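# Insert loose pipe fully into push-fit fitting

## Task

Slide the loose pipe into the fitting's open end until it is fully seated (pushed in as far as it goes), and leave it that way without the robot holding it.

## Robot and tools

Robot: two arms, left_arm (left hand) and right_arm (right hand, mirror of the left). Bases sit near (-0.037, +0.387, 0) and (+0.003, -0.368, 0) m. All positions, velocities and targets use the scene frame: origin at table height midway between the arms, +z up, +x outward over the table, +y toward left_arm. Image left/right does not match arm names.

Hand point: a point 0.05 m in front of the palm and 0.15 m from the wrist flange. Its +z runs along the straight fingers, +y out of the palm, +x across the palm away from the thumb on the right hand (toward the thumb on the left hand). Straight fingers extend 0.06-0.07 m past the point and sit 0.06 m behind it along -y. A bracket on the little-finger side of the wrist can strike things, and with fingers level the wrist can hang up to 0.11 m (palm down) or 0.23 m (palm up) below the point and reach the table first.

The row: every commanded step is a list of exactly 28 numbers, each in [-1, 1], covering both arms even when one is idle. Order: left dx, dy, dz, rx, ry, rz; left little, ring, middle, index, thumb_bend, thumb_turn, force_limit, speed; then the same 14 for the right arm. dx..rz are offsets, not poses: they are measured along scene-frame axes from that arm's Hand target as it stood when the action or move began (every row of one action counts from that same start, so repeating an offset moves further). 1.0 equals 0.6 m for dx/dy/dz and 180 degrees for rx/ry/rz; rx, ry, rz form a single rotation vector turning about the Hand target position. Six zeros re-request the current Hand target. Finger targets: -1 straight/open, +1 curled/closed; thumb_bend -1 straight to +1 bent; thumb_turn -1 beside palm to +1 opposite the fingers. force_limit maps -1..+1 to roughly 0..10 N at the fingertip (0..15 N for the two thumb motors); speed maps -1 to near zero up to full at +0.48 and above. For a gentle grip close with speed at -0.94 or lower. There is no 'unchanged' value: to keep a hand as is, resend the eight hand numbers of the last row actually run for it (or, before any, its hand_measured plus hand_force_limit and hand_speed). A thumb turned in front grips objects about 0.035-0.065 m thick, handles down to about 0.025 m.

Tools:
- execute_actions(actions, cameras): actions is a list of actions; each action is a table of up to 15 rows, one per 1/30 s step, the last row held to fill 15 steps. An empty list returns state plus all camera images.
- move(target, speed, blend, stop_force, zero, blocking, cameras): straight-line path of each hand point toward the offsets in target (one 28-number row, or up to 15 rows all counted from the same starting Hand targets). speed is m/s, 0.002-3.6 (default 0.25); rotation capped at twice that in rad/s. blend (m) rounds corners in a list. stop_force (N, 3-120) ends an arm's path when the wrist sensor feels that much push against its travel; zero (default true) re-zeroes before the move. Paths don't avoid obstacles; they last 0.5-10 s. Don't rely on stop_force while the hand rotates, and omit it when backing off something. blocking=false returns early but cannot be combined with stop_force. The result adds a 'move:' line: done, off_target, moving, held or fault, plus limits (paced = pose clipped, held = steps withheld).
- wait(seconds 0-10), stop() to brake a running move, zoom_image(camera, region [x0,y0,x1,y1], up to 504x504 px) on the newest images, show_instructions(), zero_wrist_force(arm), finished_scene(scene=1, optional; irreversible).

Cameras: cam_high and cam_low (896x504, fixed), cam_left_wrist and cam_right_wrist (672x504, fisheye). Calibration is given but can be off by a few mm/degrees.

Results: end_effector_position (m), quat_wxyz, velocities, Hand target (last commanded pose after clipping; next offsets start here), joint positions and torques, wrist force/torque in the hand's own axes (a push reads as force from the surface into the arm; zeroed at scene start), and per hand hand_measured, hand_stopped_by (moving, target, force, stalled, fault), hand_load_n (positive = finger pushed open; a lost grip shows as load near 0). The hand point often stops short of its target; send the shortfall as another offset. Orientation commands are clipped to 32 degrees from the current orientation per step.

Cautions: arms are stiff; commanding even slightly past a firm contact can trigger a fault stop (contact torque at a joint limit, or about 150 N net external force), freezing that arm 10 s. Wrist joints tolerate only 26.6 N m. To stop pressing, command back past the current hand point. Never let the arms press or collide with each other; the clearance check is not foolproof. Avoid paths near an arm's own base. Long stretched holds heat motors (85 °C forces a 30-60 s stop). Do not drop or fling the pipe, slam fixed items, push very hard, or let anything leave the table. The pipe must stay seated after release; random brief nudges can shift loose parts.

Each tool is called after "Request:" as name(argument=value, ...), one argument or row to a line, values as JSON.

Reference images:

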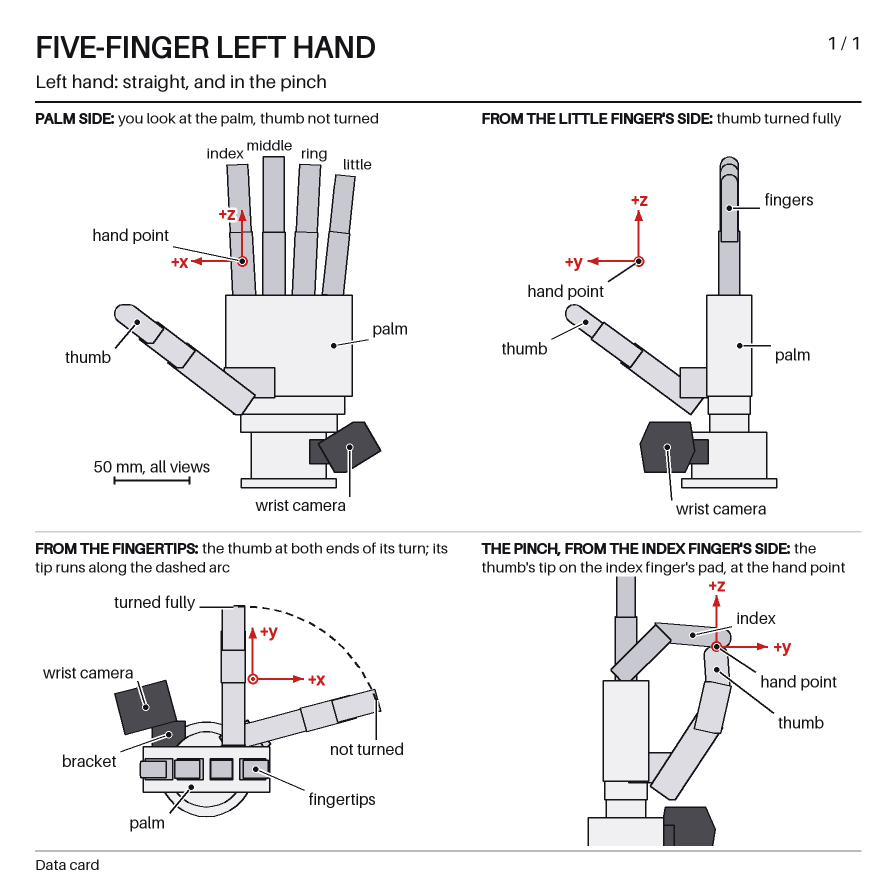

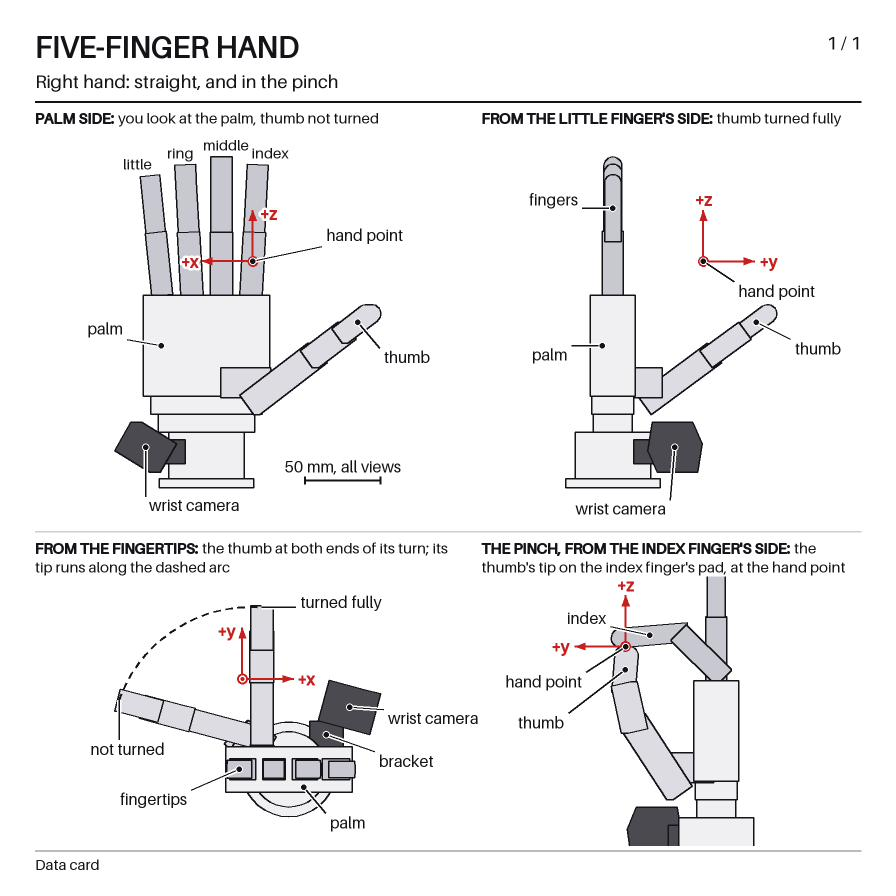

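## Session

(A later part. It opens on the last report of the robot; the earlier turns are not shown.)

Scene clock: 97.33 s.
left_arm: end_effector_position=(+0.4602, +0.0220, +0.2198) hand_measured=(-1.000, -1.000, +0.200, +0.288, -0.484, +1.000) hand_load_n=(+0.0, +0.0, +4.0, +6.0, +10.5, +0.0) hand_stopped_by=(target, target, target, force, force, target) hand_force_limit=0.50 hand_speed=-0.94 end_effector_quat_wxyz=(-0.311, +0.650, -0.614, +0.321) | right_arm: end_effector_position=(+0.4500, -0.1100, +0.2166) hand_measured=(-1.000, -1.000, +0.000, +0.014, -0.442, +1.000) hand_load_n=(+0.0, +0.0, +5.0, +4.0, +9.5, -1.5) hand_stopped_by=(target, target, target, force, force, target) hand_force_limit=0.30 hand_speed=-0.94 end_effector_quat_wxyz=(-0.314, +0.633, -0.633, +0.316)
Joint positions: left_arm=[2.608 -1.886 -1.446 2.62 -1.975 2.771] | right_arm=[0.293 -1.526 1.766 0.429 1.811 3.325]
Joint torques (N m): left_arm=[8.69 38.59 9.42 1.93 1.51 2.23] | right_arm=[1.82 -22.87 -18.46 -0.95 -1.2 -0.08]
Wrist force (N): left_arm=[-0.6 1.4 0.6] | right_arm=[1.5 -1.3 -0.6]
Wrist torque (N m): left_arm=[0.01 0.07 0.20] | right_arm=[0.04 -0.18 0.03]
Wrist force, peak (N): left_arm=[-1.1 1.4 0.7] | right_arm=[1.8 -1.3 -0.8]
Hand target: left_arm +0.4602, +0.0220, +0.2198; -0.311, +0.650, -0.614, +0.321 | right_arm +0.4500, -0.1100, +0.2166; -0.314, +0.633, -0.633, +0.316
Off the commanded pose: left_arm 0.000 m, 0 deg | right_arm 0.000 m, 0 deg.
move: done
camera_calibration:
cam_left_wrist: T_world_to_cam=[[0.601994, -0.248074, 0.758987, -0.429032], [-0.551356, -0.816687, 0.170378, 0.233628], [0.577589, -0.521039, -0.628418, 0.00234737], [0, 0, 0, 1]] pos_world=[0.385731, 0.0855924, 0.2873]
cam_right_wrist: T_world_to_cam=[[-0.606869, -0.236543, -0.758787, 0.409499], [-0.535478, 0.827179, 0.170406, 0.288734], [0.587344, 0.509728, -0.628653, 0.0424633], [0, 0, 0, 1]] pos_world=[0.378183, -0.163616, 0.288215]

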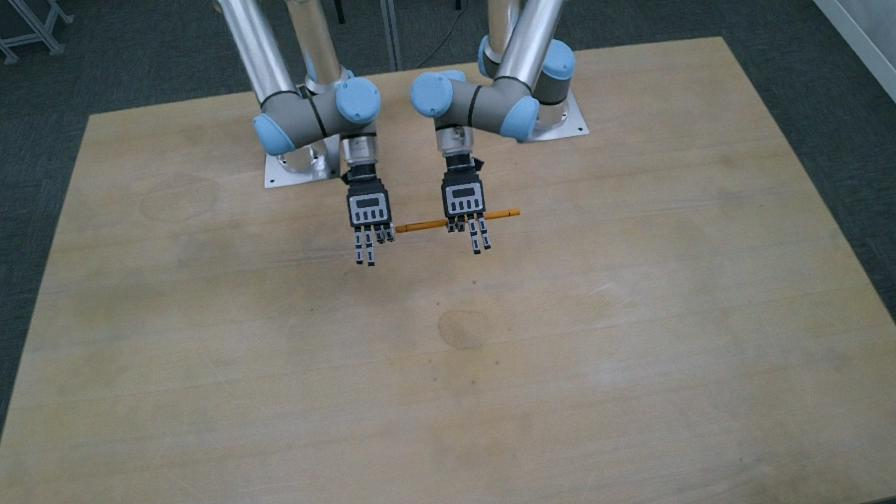

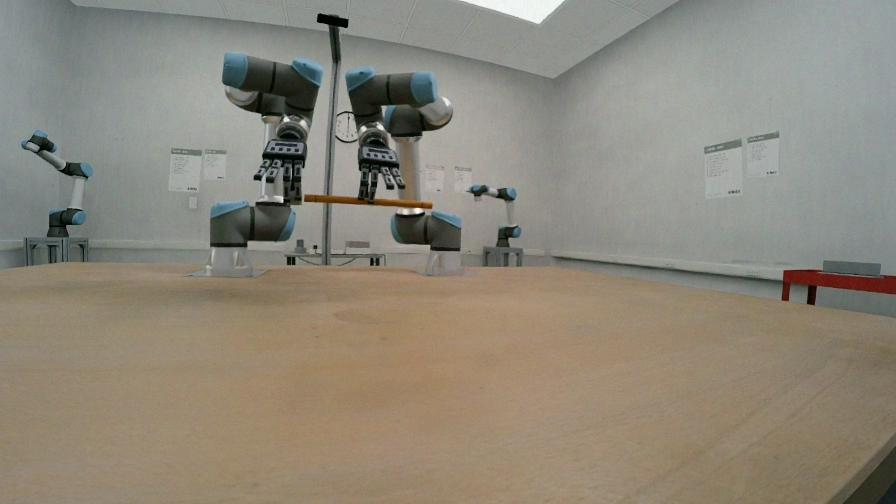

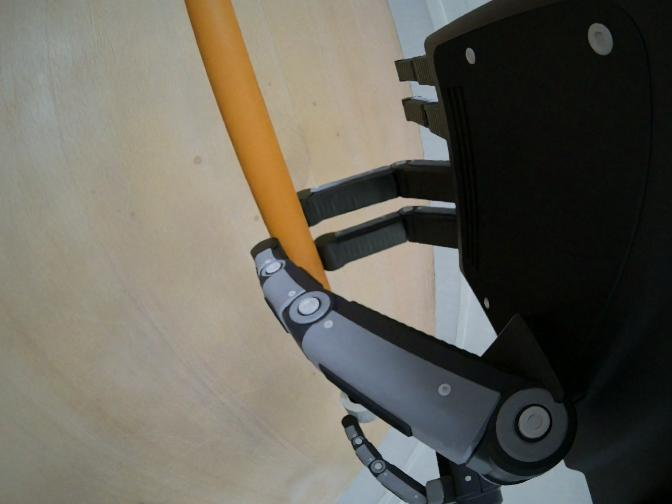

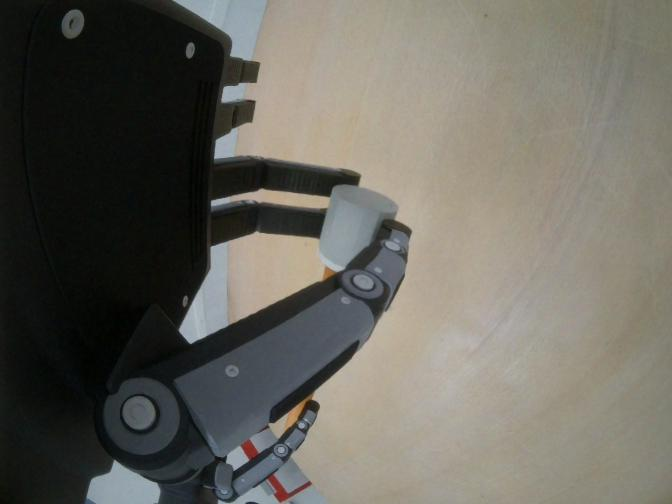

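Request:
move(
  target=[0,-0.0167,0,0,0,0,-1,-1,0.2,0.45,0.35,1,0.5,-0.94,0,0,0,0,0,0,-1,-1,0,0.3,0.26,1,0.3,-0.94],
  speed=0.02,
  stop_force=8,
  cameras=["all"],
)

Request:
zoom_image(
  camera="cam_high",
  region=[380, 215, 412, 247],
)

Request:
zoom_image(
  camera="cam_low",
  region=[282, 184, 322, 212],
)

Request:
zoom_image(
  camera="cam_right_wrist",
  region=[300, 170, 420, 290],
)

Scene clock: 99.80 s.
left_arm: end_effector_position=(+0.4602, +0.0120, +0.2198) hand_measured=(-1.000, -1.000, +0.200, +0.288, -0.484, +1.000) hand_load_n=(+0.0, +0.0, +5.0, +5.5, +10.5, -0.5) hand_stopped_by=(target, target, target, force, force, target) hand_force_limit=0.50 hand_speed=-0.94 end_effector_quat_wxyz=(-0.311, +0.650, -0.614, +0.321) | right_arm: end_effector_position=(+0.4500, -0.1100, +0.2166) hand_measured=(-1.000, -1.000, +0.000, +0.014, -0.442, +1.000) hand_load_n=(+0.0, -0.5, +5.5, +4.0, +9.5, -2.0) hand_stopped_by=(target, target, target, force, force, target) hand_force_limit=0.30 hand_speed=-0.94 end_effector_quat_wxyz=(-0.314, +0.633, -0.633, +0.316)
Joint positions: left_arm=[2.589 -1.904 -1.422 2.609 -1.989 2.757] | right_arm=[0.293 -1.526 1.766 0.429 1.811 3.325]
Joint torques (N m): left_arm=[8.9 40.07 9.79 2.13 1.57 2.11] | right_arm=[-2.87 -23.58 -11.63 -1.69 -1.14 -1.46]
Wrist force (N): left_arm=[-1.4 1.9 0.7] | right_arm=[2.6 -1.5 -0.7]
Wrist torque (N m): left_arm=[0.05 0.05 0.27] | right_arm=[0.06 -0.18 0.03]
Wrist force, peak (N): left_arm=[-3.1 1.8 0.8] | right_arm=[4.4 -1.4 -0.7]
Hand target: left_arm +0.4602, +0.0120, +0.2198; -0.311, +0.650, -0.614, +0.321 | right_arm +0.4500, -0.1100, +0.2166; -0.314, +0.633, -0.633, +0.316
Off the commanded pose: left_arm 0.000 m, 0 deg | right_arm 0.000 m, 0 deg.
move: done
camera_calibration:
cam_left_wrist: T_world_to_cam=[[0.601994, -0.248074, 0.758987, -0.431512], [-0.551356, -0.816687, 0.170378, 0.225461], [0.577589, -0.521039, -0.628418, -0.00286302], [0, 0, 0, 1]] pos_world=[0.385731, 0.0755924, 0.2873]
cam_right_wrist: T_world_to_cam=[[-0.606869, -0.236543, -0.758787, 0.409499], [-0.535478, 0.827179, 0.170406, 0.288734], [0.587344, 0.509728, -0.628653, 0.0424633], [0, 0, 0, 1]] pos_world=[0.378183, -0.163616, 0.288215]

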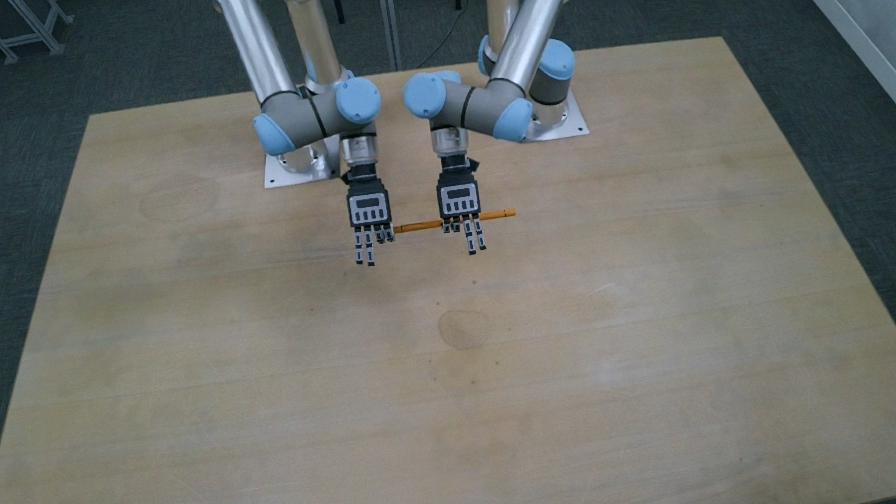

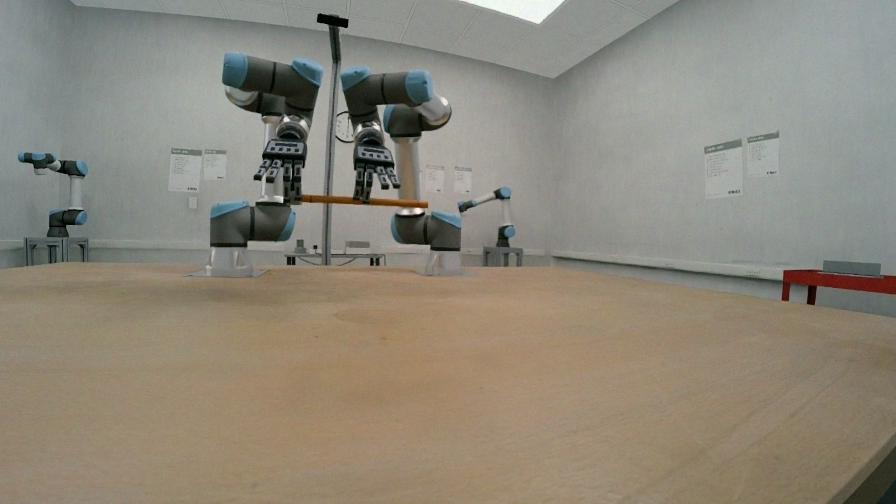

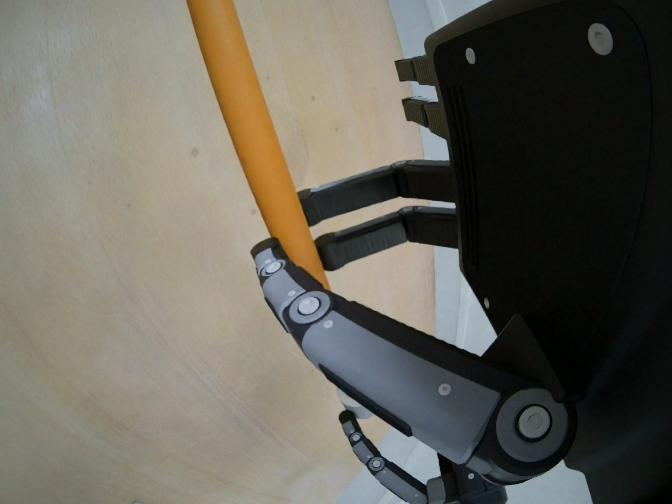

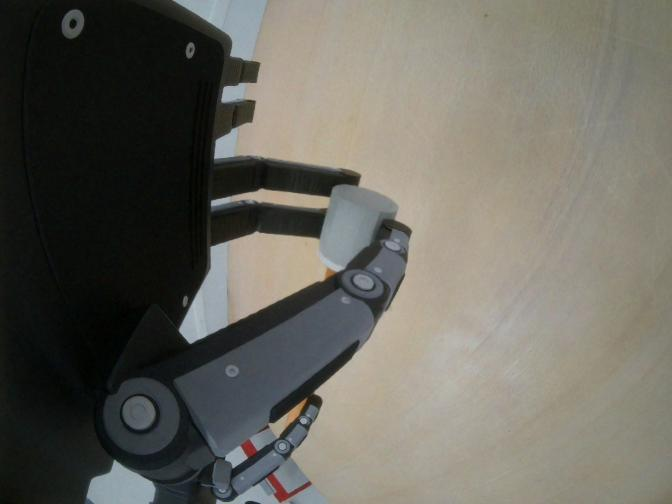

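Scaled by 15.750 from the camera's 896x504 image, which has a finer 1280x720 frame.

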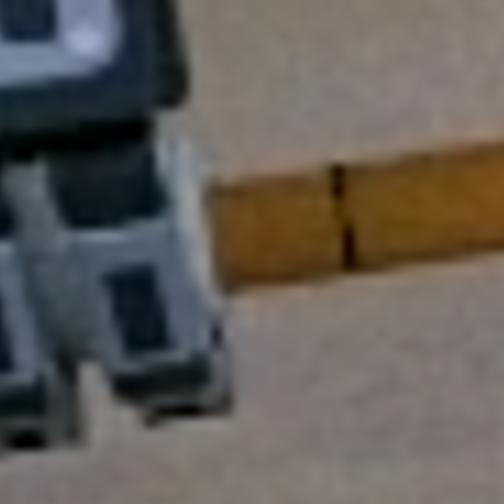

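Scaled by 12.600 from the camera's 896x504 image, which has a finer 1280x720 frame.

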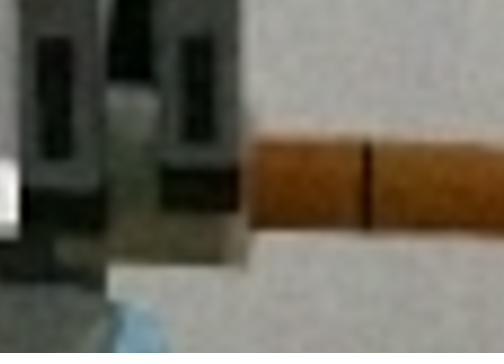

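Scaled by 4.200 from the camera's 672x504 image, which has a finer 960x720 frame.

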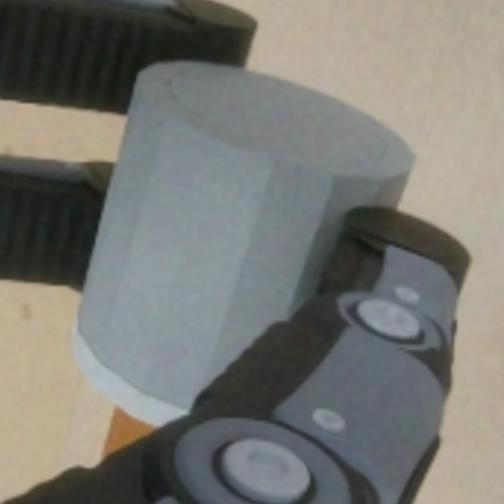

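Request:
move(
  target=[-0.0008,-0.0133,-0.0012,0,0,0,-1,-1,0.2,0.45,0.35,1,0.5,-0.94,0,0,0,0,0,0,-1,-1,0,0.3,0.26,1,0.3,-0.94],
  speed=0.02,
  stop_force=20,
  cameras=["all"],
)

Request:
zoom_image(
  camera="cam_high",
  region=[380, 215, 412, 247],
)

Request:
zoom_image(
  camera="cam_low",
  region=[282, 184, 322, 212],
)

Request:
zoom_image(
  camera="cam_right_wrist",
  region=[300, 170, 420, 290],
)

Scene clock: 101.67 s.
left_arm: end_effector_position=(+0.4598, +0.0040, +0.2190) hand_measured=(-1.000, -1.000, +0.200, +0.288, -0.484, +1.000) hand_load_n=(+0.0, +0.0, +4.5, +4.5, +10.5, -3.0) hand_stopped_by=(target, target, target, force, force, target) hand_force_limit=0.50 hand_speed=-0.94 end_effector_quat_wxyz=(-0.311, +0.650, -0.614, +0.321) | right_arm: end_effector_position=(+0.4500, -0.1100, +0.2166) hand_measured=(-1.000, -1.000, +0.000, +0.014, -0.442, +1.000) hand_load_n=(+0.0, +0.0, +6.5, +2.5, +8.5, -4.5) hand_stopped_by=(target, target, target, force, force, target) hand_force_limit=0.30 hand_speed=-0.94 end_effector_quat_wxyz=(-0.314, +0.633, -0.633, +0.316)
Joint positions: left_arm=[2.573 -1.919 -1.404 2.601 -2.001 2.746] | right_arm=[0.293 -1.526 1.766 0.429 1.811 3.325]
Joint torques (N m): left_arm=[6.18 40.11 9.93 2.66 2.81 1.83] | right_arm=[-3.51 -24.18 -8.14 -2.12 -1.23 -1.85]
Wrist force (N): left_arm=[-6.5 0.9 0.9] | right_arm=[7.5 -1.0 -0.7]
Wrist torque (N m): left_arm=[0.03 0.08 0.29] | right_arm=[0.02 -0.18 -0.03]
Wrist force, peak (N): left_arm=[-9.6 0.7 0.6] | right_arm=[10.2 -0.8 -0.7]
Hand target: left_arm +0.4598, +0.0040, +0.2190; -0.311, +0.650, -0.614, +0.321 | right_arm +0.4500, -0.1100, +0.2166; -0.314, +0.633, -0.633, +0.316
Off the commanded pose: left_arm 0.000 m, 0 deg | right_arm 0.000 m, 0 deg.
move: done
camera_calibration:
cam_left_wrist: T_world_to_cam=[[0.601994, -0.248074, 0.758987, -0.432665], [-0.551356, -0.816687, 0.170378, 0.218771], [0.577589, -0.521039, -0.628418, -0.00718242], [0, 0, 0, 1]] pos_world=[0.385231, 0.0675924, 0.2866]
cam_right_wrist: T_world_to_cam=[[-0.606902, -0.236492, -0.758776, 0.409517], [-0.53544, 0.827194, 0.170452, 0.288709], [0.587345, 0.509727, -0.628653, 0.042463], [0, 0, 0, 1]] pos_world=[0.378183, -0.163615, 0.288215]

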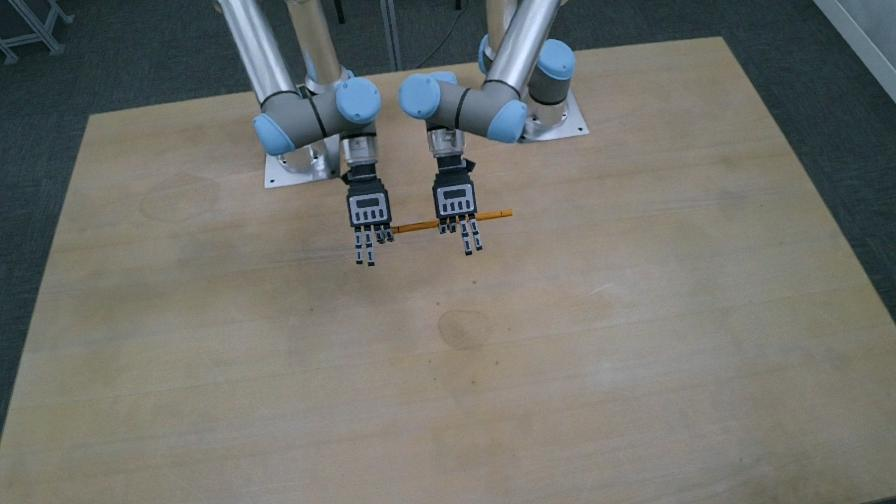

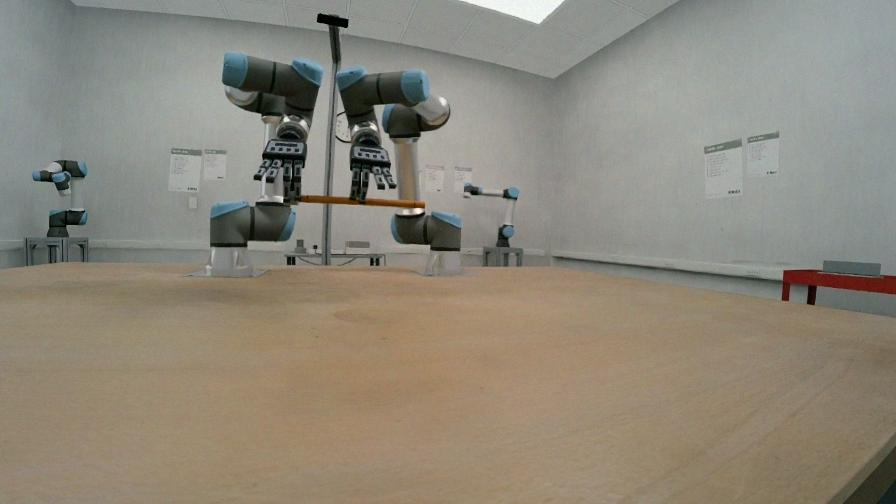

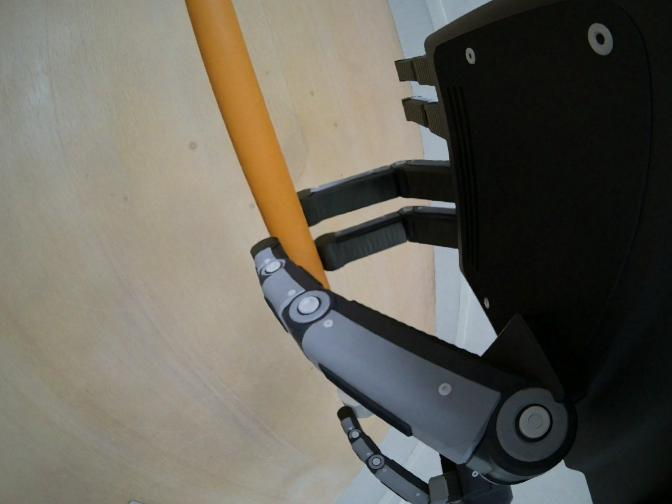

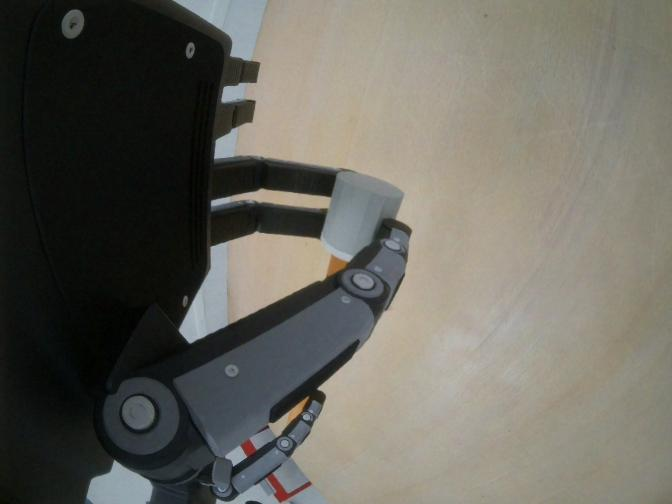

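Scaled by 15.750 from the camera's 896x504 image, which has a finer 1280x720 frame.

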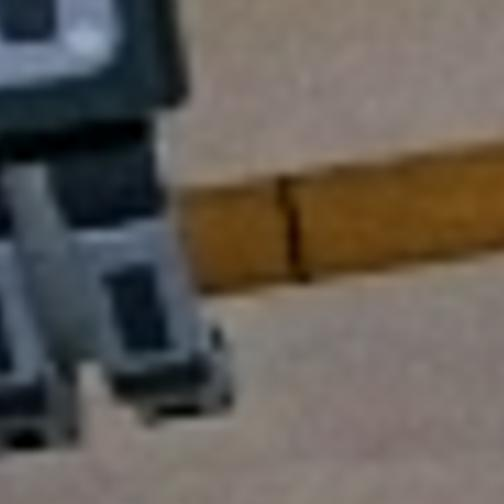

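Scaled by 12.600 from the camera's 896x504 image, which has a finer 1280x720 frame.

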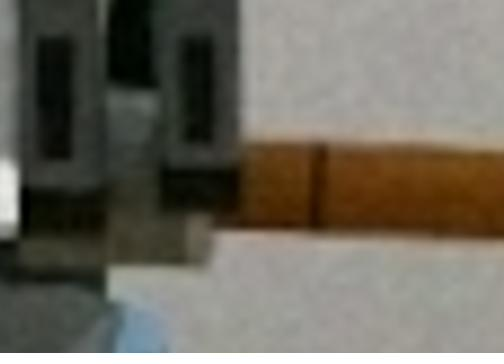

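Scaled by 4.200 from the camera's 672x504 image, which has a finer 960x720 frame.

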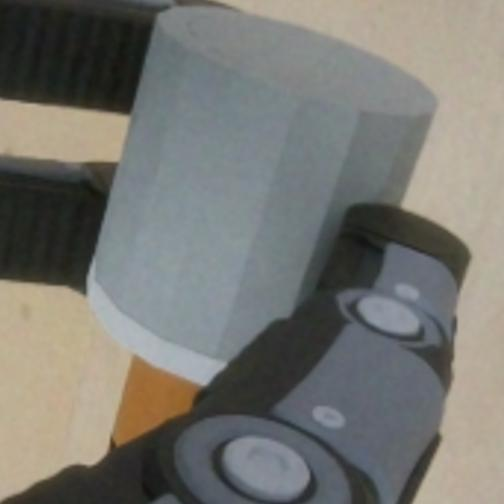

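Request:
move(
  target=[0,0,0,0,0,0,-1,-1,0.2,0.45,0.45,1,0.85,-0.94,0,0,0,0,0,0,-1,-1,0,0.3,0.4,1,1,-0.94],
  speed=0.02,
)

Scene clock: 102.80 s.
left_arm: end_effector_position=(+0.4598, +0.0040, +0.2191) hand_measured=(-1.000, -1.000, +0.200, +0.288, -0.474, +1.000) hand_load_n=(+0.0, +0.0, +5.5, +6.0, +13.0, -3.0) hand_stopped_by=(target, target, target, force, force, target) hand_force_limit=0.85 hand_speed=-0.94 end_effector_quat_wxyz=(-0.311, +0.650, -0.614, +0.321) | right_arm: end_effector_position=(+0.4500, -0.1100, +0.2165) hand_measured=(-1.000, -1.000, +0.000, +0.014, -0.424, +1.000) hand_load_n=(+0.0, +0.0, +10.0, +5.0, +14.0, -4.5) hand_stopped_by=(target, target, target, force, force, target) hand_force_limit=1.00 hand_speed=-0.94 end_effector_quat_wxyz=(-0.314, +0.633, -0.633, +0.316)
Joint positions: left_arm=[2.573 -1.919 -1.404 2.601 -2.001 2.746] | right_arm=[0.293 -1.526 1.766 0.429 1.811 3.325]
Joint torques (N m): left_arm=[5.61 39.45 10.09 2.54 2.23 1.88] | right_arm=[-3.25 -24.08 -7.86 -2.11 -1.17 -1.96]
Wrist force (N): left_arm=[-6.6 0.4 1.0] | right_arm=[7.9 -0.5 -0.8]
Wrist torque (N m): left_arm=[0.00 0.06 0.27] | right_arm=[0.06 -0.21 -0.02]
Wrist force, peak (N): left_arm=[-6.8 0.4 0.8] | right_arm=[7.9 -0.6 -0.8]
Hand target: left_arm +0.4598, +0.0040, +0.2190; -0.311, +0.650, -0.614, +0.321 | right_arm +0.4500, -0.1100, +0.2166; -0.314, +0.633, -0.633, +0.316
Off the commanded pose: left_arm 0.000 m, 0 deg | right_arm 0.000 m, 0 deg.
move: done

Request:
move(
  target=[0,-0.01,0,0,0,0,-1,-1,0.2,0.45,0.45,1,0.85,-0.94,0,0,0,0,0,0,-1,-1,0,0.3,0.4,1,1,-0.94],
  speed=0.02,
  stop_force=30,
  cameras=["cam_low", "cam_right_wrist"],
)

Request:
zoom_image(
  camera="cam_low",
  region=[282, 184, 322, 212],
)

Request:
zoom_image(
  camera="cam_right_wrist",
  region=[300, 170, 420, 290],
)

Scene clock: 104.40 s.
left_arm: end_effector_position=(+0.4598, -0.0020, +0.2190) hand_measured=(-1.000, -1.000, +0.200, +0.288, -0.474, +1.000) hand_load_n=(+0.0, +0.0, +5.5, +6.0, +13.5, -6.0) hand_stopped_by=(target, target, target, force, force, target) hand_force_limit=0.85 hand_speed=-0.94 end_effector_quat_wxyz=(-0.311, +0.650, -0.614, +0.321) | right_arm: end_effector_position=(+0.4500, -0.1101, +0.2165) hand_measured=(-1.000, -1.000, +0.000, +0.014, -0.424, +1.000) hand_load_n=(+0.0, +0.0, +11.0, +3.0, +12.5, -7.0) hand_stopped_by=(target, target, target, force, force, target) hand_force_limit=1.00 hand_speed=-0.94 end_effector_quat_wxyz=(-0.314, +0.633, -0.633, +0.316)
Joint positions: left_arm=[2.562 -1.93 -1.389 2.594 -2.009 2.738] | right_arm=[0.293 -1.526 1.766 0.429 1.811 3.325]
Joint torques (N m): left_arm=[3.48 39.73 11.12 3.36 3.94 1.55] | right_arm=[0.89 -24.19 -12.86 -2.26 -4.33 1.29]
Wrist force (N): left_arm=[-11.2 0.7 0.8] | right_arm=[12.1 -0.8 -0.9]
Wrist torque (N m): left_arm=[0.06 0.11 0.39] | right_arm=[0.05 -0.16 -0.08]
Wrist force, peak (N): left_arm=[-14.5 0.2 0.7] | right_arm=[15.3 -0.8 -0.4]
Hand target: left_arm +0.4598, -0.0020, +0.2190; -0.311, +0.650, -0.614, +0.321 | right_arm +0.4500, -0.1100, +0.2166; -0.314, +0.633, -0.633, +0.316
Off the commanded pose: left_arm 0.000 m, 0 deg | right_arm 0.000 m, 0 deg.
move: done
camera_calibration:
cam_right_wrist: T_world_to_cam=[[-0.606829, -0.236605, -0.758799, 0.409478], [-0.535524, 0.827161, 0.17035, 0.288765], [0.587343, 0.509729, -0.628653, 0.0424638], [0, 0, 0, 1]] pos_world=[0.378183, -0.163616, 0.288215]
Images, in order (width x height): cam_low 896x504, cam_right_wrist 672x504.

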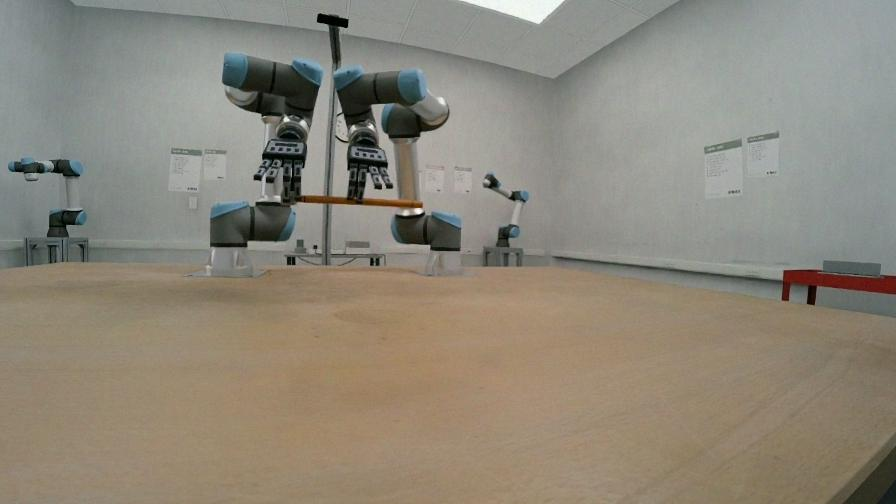

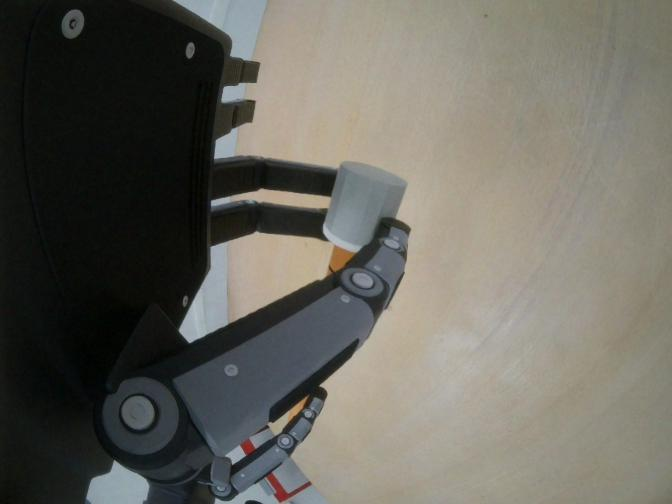

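Scaled by 12.600 from the camera's 896x504 image, which has a finer 1280x720 frame.

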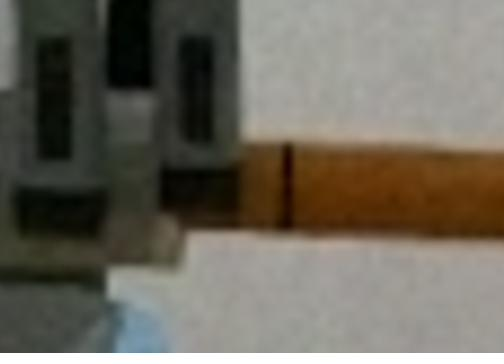

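Scaled by 4.200 from the camera's 672x504 image, which has a finer 960x720 frame.

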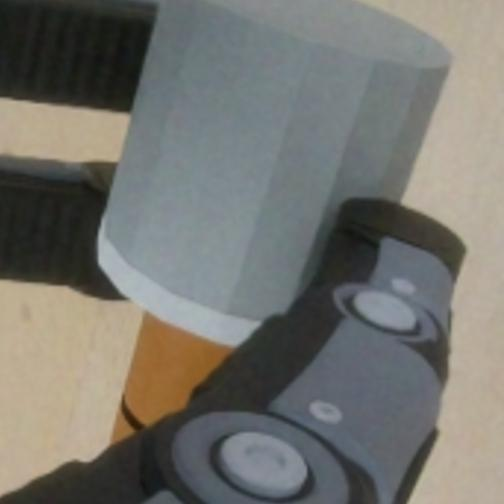

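Request:
move(
  target=[0,0,-0.31,0,0,0,-1,-1,0.2,0.45,0.45,1,0.85,-0.94,0,0,-0.31,0,0,0,-1,-1,0,0.3,0.4,1,1,-0.94],
  speed=0.1,
  cameras=["cam_low", "cam_high", "cam_right_wrist"],
)

Request:
zoom_image(
  camera="cam_low",
  region=[260, 210, 360, 270],
)

Scene clock: 108.37 s.
left_arm: end_effector_position=(+0.4597, -0.0019, +0.0331) hand_measured=(-1.000, -1.000, +0.200, +0.288, -0.474, +1.000) hand_load_n=(+0.0, +0.0, +4.5, +6.5, +13.0, -5.0) hand_stopped_by=(target, target, target, force, force, target) hand_force_limit=0.85 hand_speed=-0.94 end_effector_quat_wxyz=(-0.311, +0.650, -0.614, +0.321) | right_arm: end_effector_position=(+0.4499, -0.1101, +0.0305) hand_measured=(-1.000, -1.000, +0.000, +0.014, -0.424, +1.000) hand_load_n=(+0.0, +0.0, +11.0, +3.0, +12.5, -7.0) hand_stopped_by=(target, target, target, force, force, target) hand_force_limit=1.00 hand_speed=-0.94 end_effector_quat_wxyz=(-0.314, +0.633, -0.633, +0.316)
Joint positions: left_arm=[2.562 -2.099 -1.653 3.026 -2.009 2.738] | right_arm=[0.293 -1.307 2.049 -0.073 1.811 3.325]
Joint torques (N m): left_arm=[-4.05 34.6 26.02 1.06 1.82 1.37] | right_arm=[2.3 -25.41 -29.36 -1 -1.8 -1.56]
Wrist force (N): left_arm=[-9.9 0.3 1.7] | right_arm=[11.0 -0.9 -0.7]
Wrist torque (N m): left_arm=[-0.03 0.05 0.33] | right_arm=[-0.06 -0.25 -0.08]
Wrist force, peak (N): left_arm=[-11.5 -0.7 0.1] | right_arm=[12.4 -0.7 -0.8]
Hand target: left_arm +0.4598, -0.0020, +0.0330; -0.311, +0.650, -0.614, +0.321 | right_arm +0.4500, -0.1100, +0.0306; -0.314, +0.633, -0.633, +0.316
Off the commanded pose: left_arm 0.000 m, 0 deg | right_arm 0.000 m, 0 deg.
move: done
camera_calibration:
cam_right_wrist: T_world_to_cam=[[-0.607027, -0.236598, -0.758643, 0.268401], [-0.535451, 0.827184, 0.170466, 0.320414], [0.587206, 0.509694, -0.62881, -0.0744028], [0, 0, 0, 1]] pos_world=[0.378182, -0.163616, 0.102216]
Images, in order (width x height): cam_high 896x504, cam_low 896x504, cam_right_wrist 672x504.

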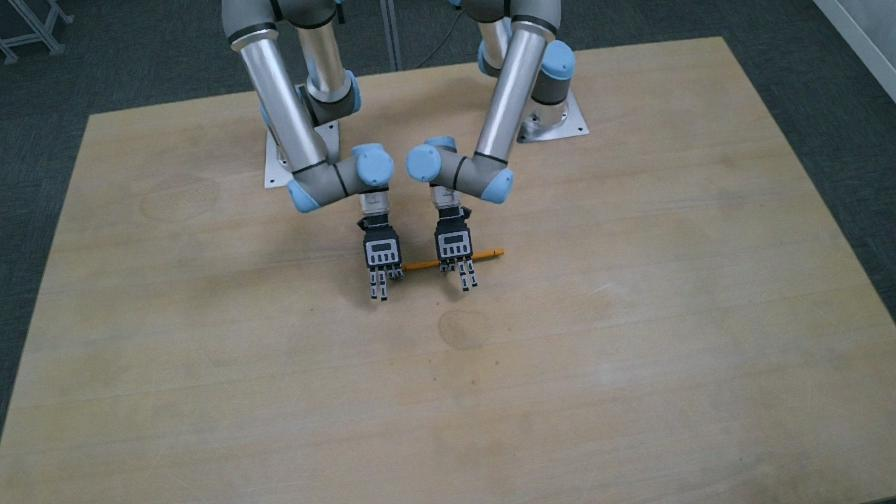

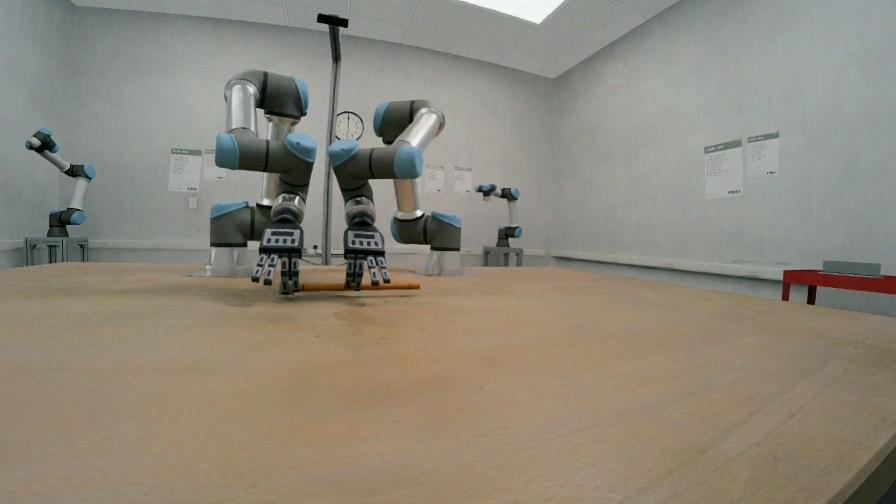

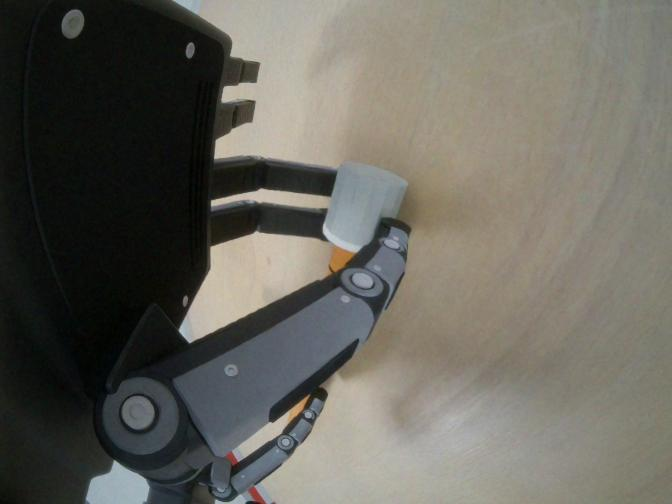

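Scaled by 5.040 from the camera's 896x504 image, which has a finer 1280x720 frame.

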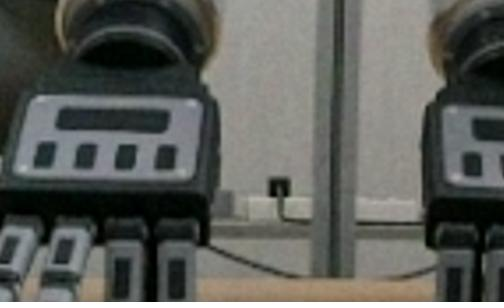

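Request:
move(
  target=[0,0.002,0,0,0,0,-1,-1,0.2,0.45,0.45,1,0.85,-0.94,0,0,0,0,0,0,-1,-1,0,0.3,0.4,1,1,-0.94],
  speed=0.02,
)

Request:
move(
  target=[0,0,0,0,0,0,-1,-1,0.2,0.45,0.45,1,0.85,-0.94,0,0,0,0,0,0,-1,-1,-0.4,-0.4,-0.8,1,0.3,-0.8],
  speed=0.02,
  cameras=["cam_low", "cam_right_wrist"],
)

Request:
zoom_image(
  camera="cam_low",
  region=[250, 250, 350, 310],
)

Scene clock: 109.93 s.
left_arm: end_effector_position=(+0.4598, -0.0008, +0.0331) hand_measured=(-1.000, -1.000, +0.200, +0.288, -0.474, +1.000) hand_load_n=(+0.0, +0.0, +4.5, +7.0, +13.0, -3.5) hand_stopped_by=(target, target, target, force, force, target) hand_force_limit=0.85 hand_speed=-0.94 end_effector_quat_wxyz=(-0.311, +0.650, -0.614, +0.321) | right_arm: end_effector_position=(+0.4501, -0.1100, +0.0306) hand_measured=(-1.000, -1.000, +0.000, +0.014, -0.424, +1.000) hand_load_n=(+0.0, +0.0, +10.0, +3.5, +12.5, -2.5) hand_stopped_by=(target, target, target, force, force, target) hand_force_limit=1.00 hand_speed=-0.94 end_effector_quat_wxyz=(-0.314, +0.633, -0.633, +0.316)
Joint positions: left_arm=[2.565 -2.097 -1.656 3.028 -2.007 2.739] | right_arm=[0.293 -1.307 2.049 -0.073 1.811 3.325]
Joint torques (N m): left_arm=[6.73 39.79 8.86 0.91 0.37 1.96] | right_arm=[6.16 -21.27 -26.26 -1.87 -1.06 -0.57]
Wrist force (N): left_arm=[1.4 1.2 1.5] | right_arm=[1.0 -1.0 -1.0]
Wrist torque (N m): left_arm=[0.01 -0.05 0.03] | right_arm=[-0.04 -0.40 0.06]
Wrist force, peak (N): left_arm=[-10.5 0.3 1.5] | right_arm=[11.7 -0.8 -0.7]
Hand target: left_arm +0.4598, -0.0008, +0.0330; -0.311, +0.650, -0.614, +0.321 | right_arm +0.4500, -0.1100, +0.0306; -0.314, +0.633, -0.633, +0.316
Off the commanded pose: left_arm 0.000 m, 0 deg | right_arm 0.000 m, 0 deg.
move: done

Scene clock: 111.53 s.
left_arm: end_effector_position=(+0.4598, -0.0008, +0.0330) hand_measured=(-1.000, -1.000, +0.200, +0.288, -0.474, +1.000) hand_load_n=(+0.0, +0.0, +5.0, +7.0, +12.5, -3.0) hand_stopped_by=(target, target, target, force, force, target) hand_force_limit=0.85 hand_speed=-0.94 end_effector_quat_wxyz=(-0.311, +0.650, -0.614, +0.321) | right_arm: end_effector_position=(+0.4501, -0.1100, +0.0306) hand_measured=(-1.000, -1.000, -0.400, -0.400, -0.800, +1.000) hand_load_n=(+0.0, +0.0, +0.0, +0.0, +0.0, +0.0) hand_stopped_by=(target, target, target, target, target, target) hand_force_limit=0.30 hand_speed=-0.80 end_effector_quat_wxyz=(-0.314, +0.633, -0.633, +0.316)
Joint positions: left_arm=[2.565 -2.097 -1.656 3.028 -2.007 2.739] | right_arm=[0.293 -1.307 2.049 -0.073 1.811 3.325]
Joint torques (N m): left_arm=[1.93 32.84 24.83 -2.81 -2.64 -0.99] | right_arm=[10.06 -21.52 -18.45 2.44 1.96 0.57]
Wrist force (N): left_arm=[0.2 1.6 1.2] | right_arm=[2.0 -1.3 -0.5]
Wrist torque (N m): left_arm=[-0.01 -0.07 0.07] | right_arm=[-0.01 -0.30 0.06]
Wrist force, peak (N): left_arm=[1.5 1.2 1.5] | right_arm=[2.2 -1.4 -0.5]
Hand target: left_arm +0.4598, -0.0008, +0.0330; -0.311, +0.650, -0.614, +0.321 | right_arm +0.4500, -0.1100, +0.0306; -0.314, +0.633, -0.633, +0.316
Off the commanded pose: left_arm 0.000 m, 0 deg | right_arm 0.000 m, 0 deg.
move: done
camera_calibration:
cam_right_wrist: T_world_to_cam=[[-0.606829, -0.236605, -0.758799, 0.268402], [-0.535524, 0.827161, 0.17035, 0.320504], [0.587343, 0.509729, -0.628653, -0.0745244], [0, 0, 0, 1]] pos_world=[0.378283, -0.163616, 0.102215]
Images, in order (width x height): cam_low 896x504, cam_right_wrist 672x504.

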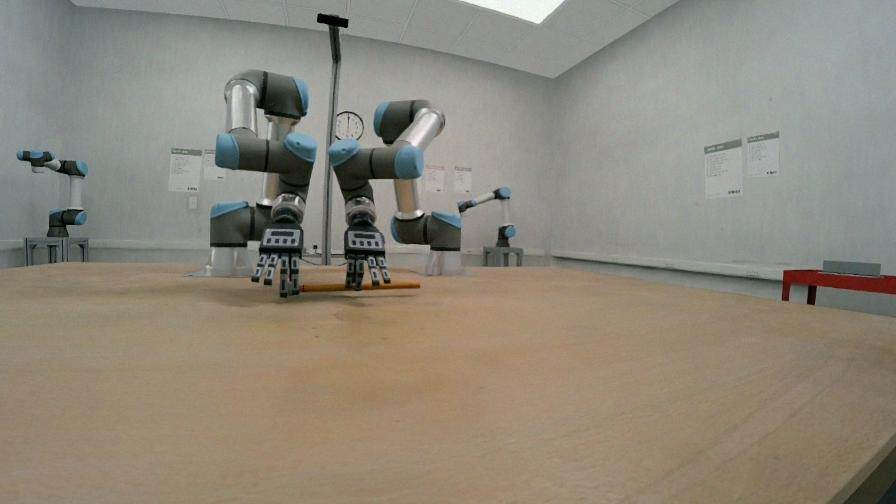

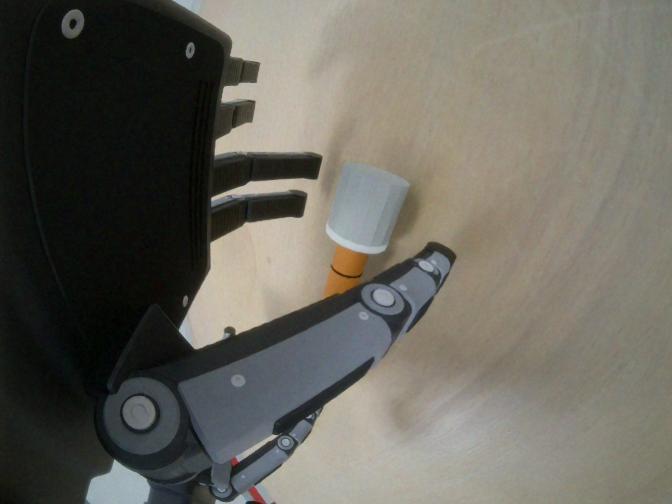

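Scaled by 5.040 from the camera's 896x504 image, which has a finer 1280x720 frame.

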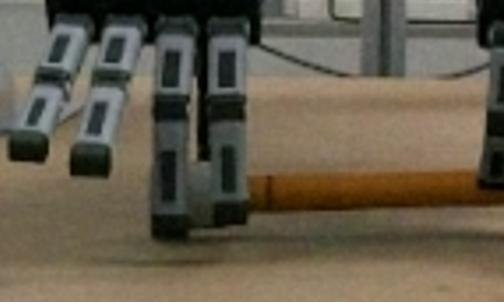

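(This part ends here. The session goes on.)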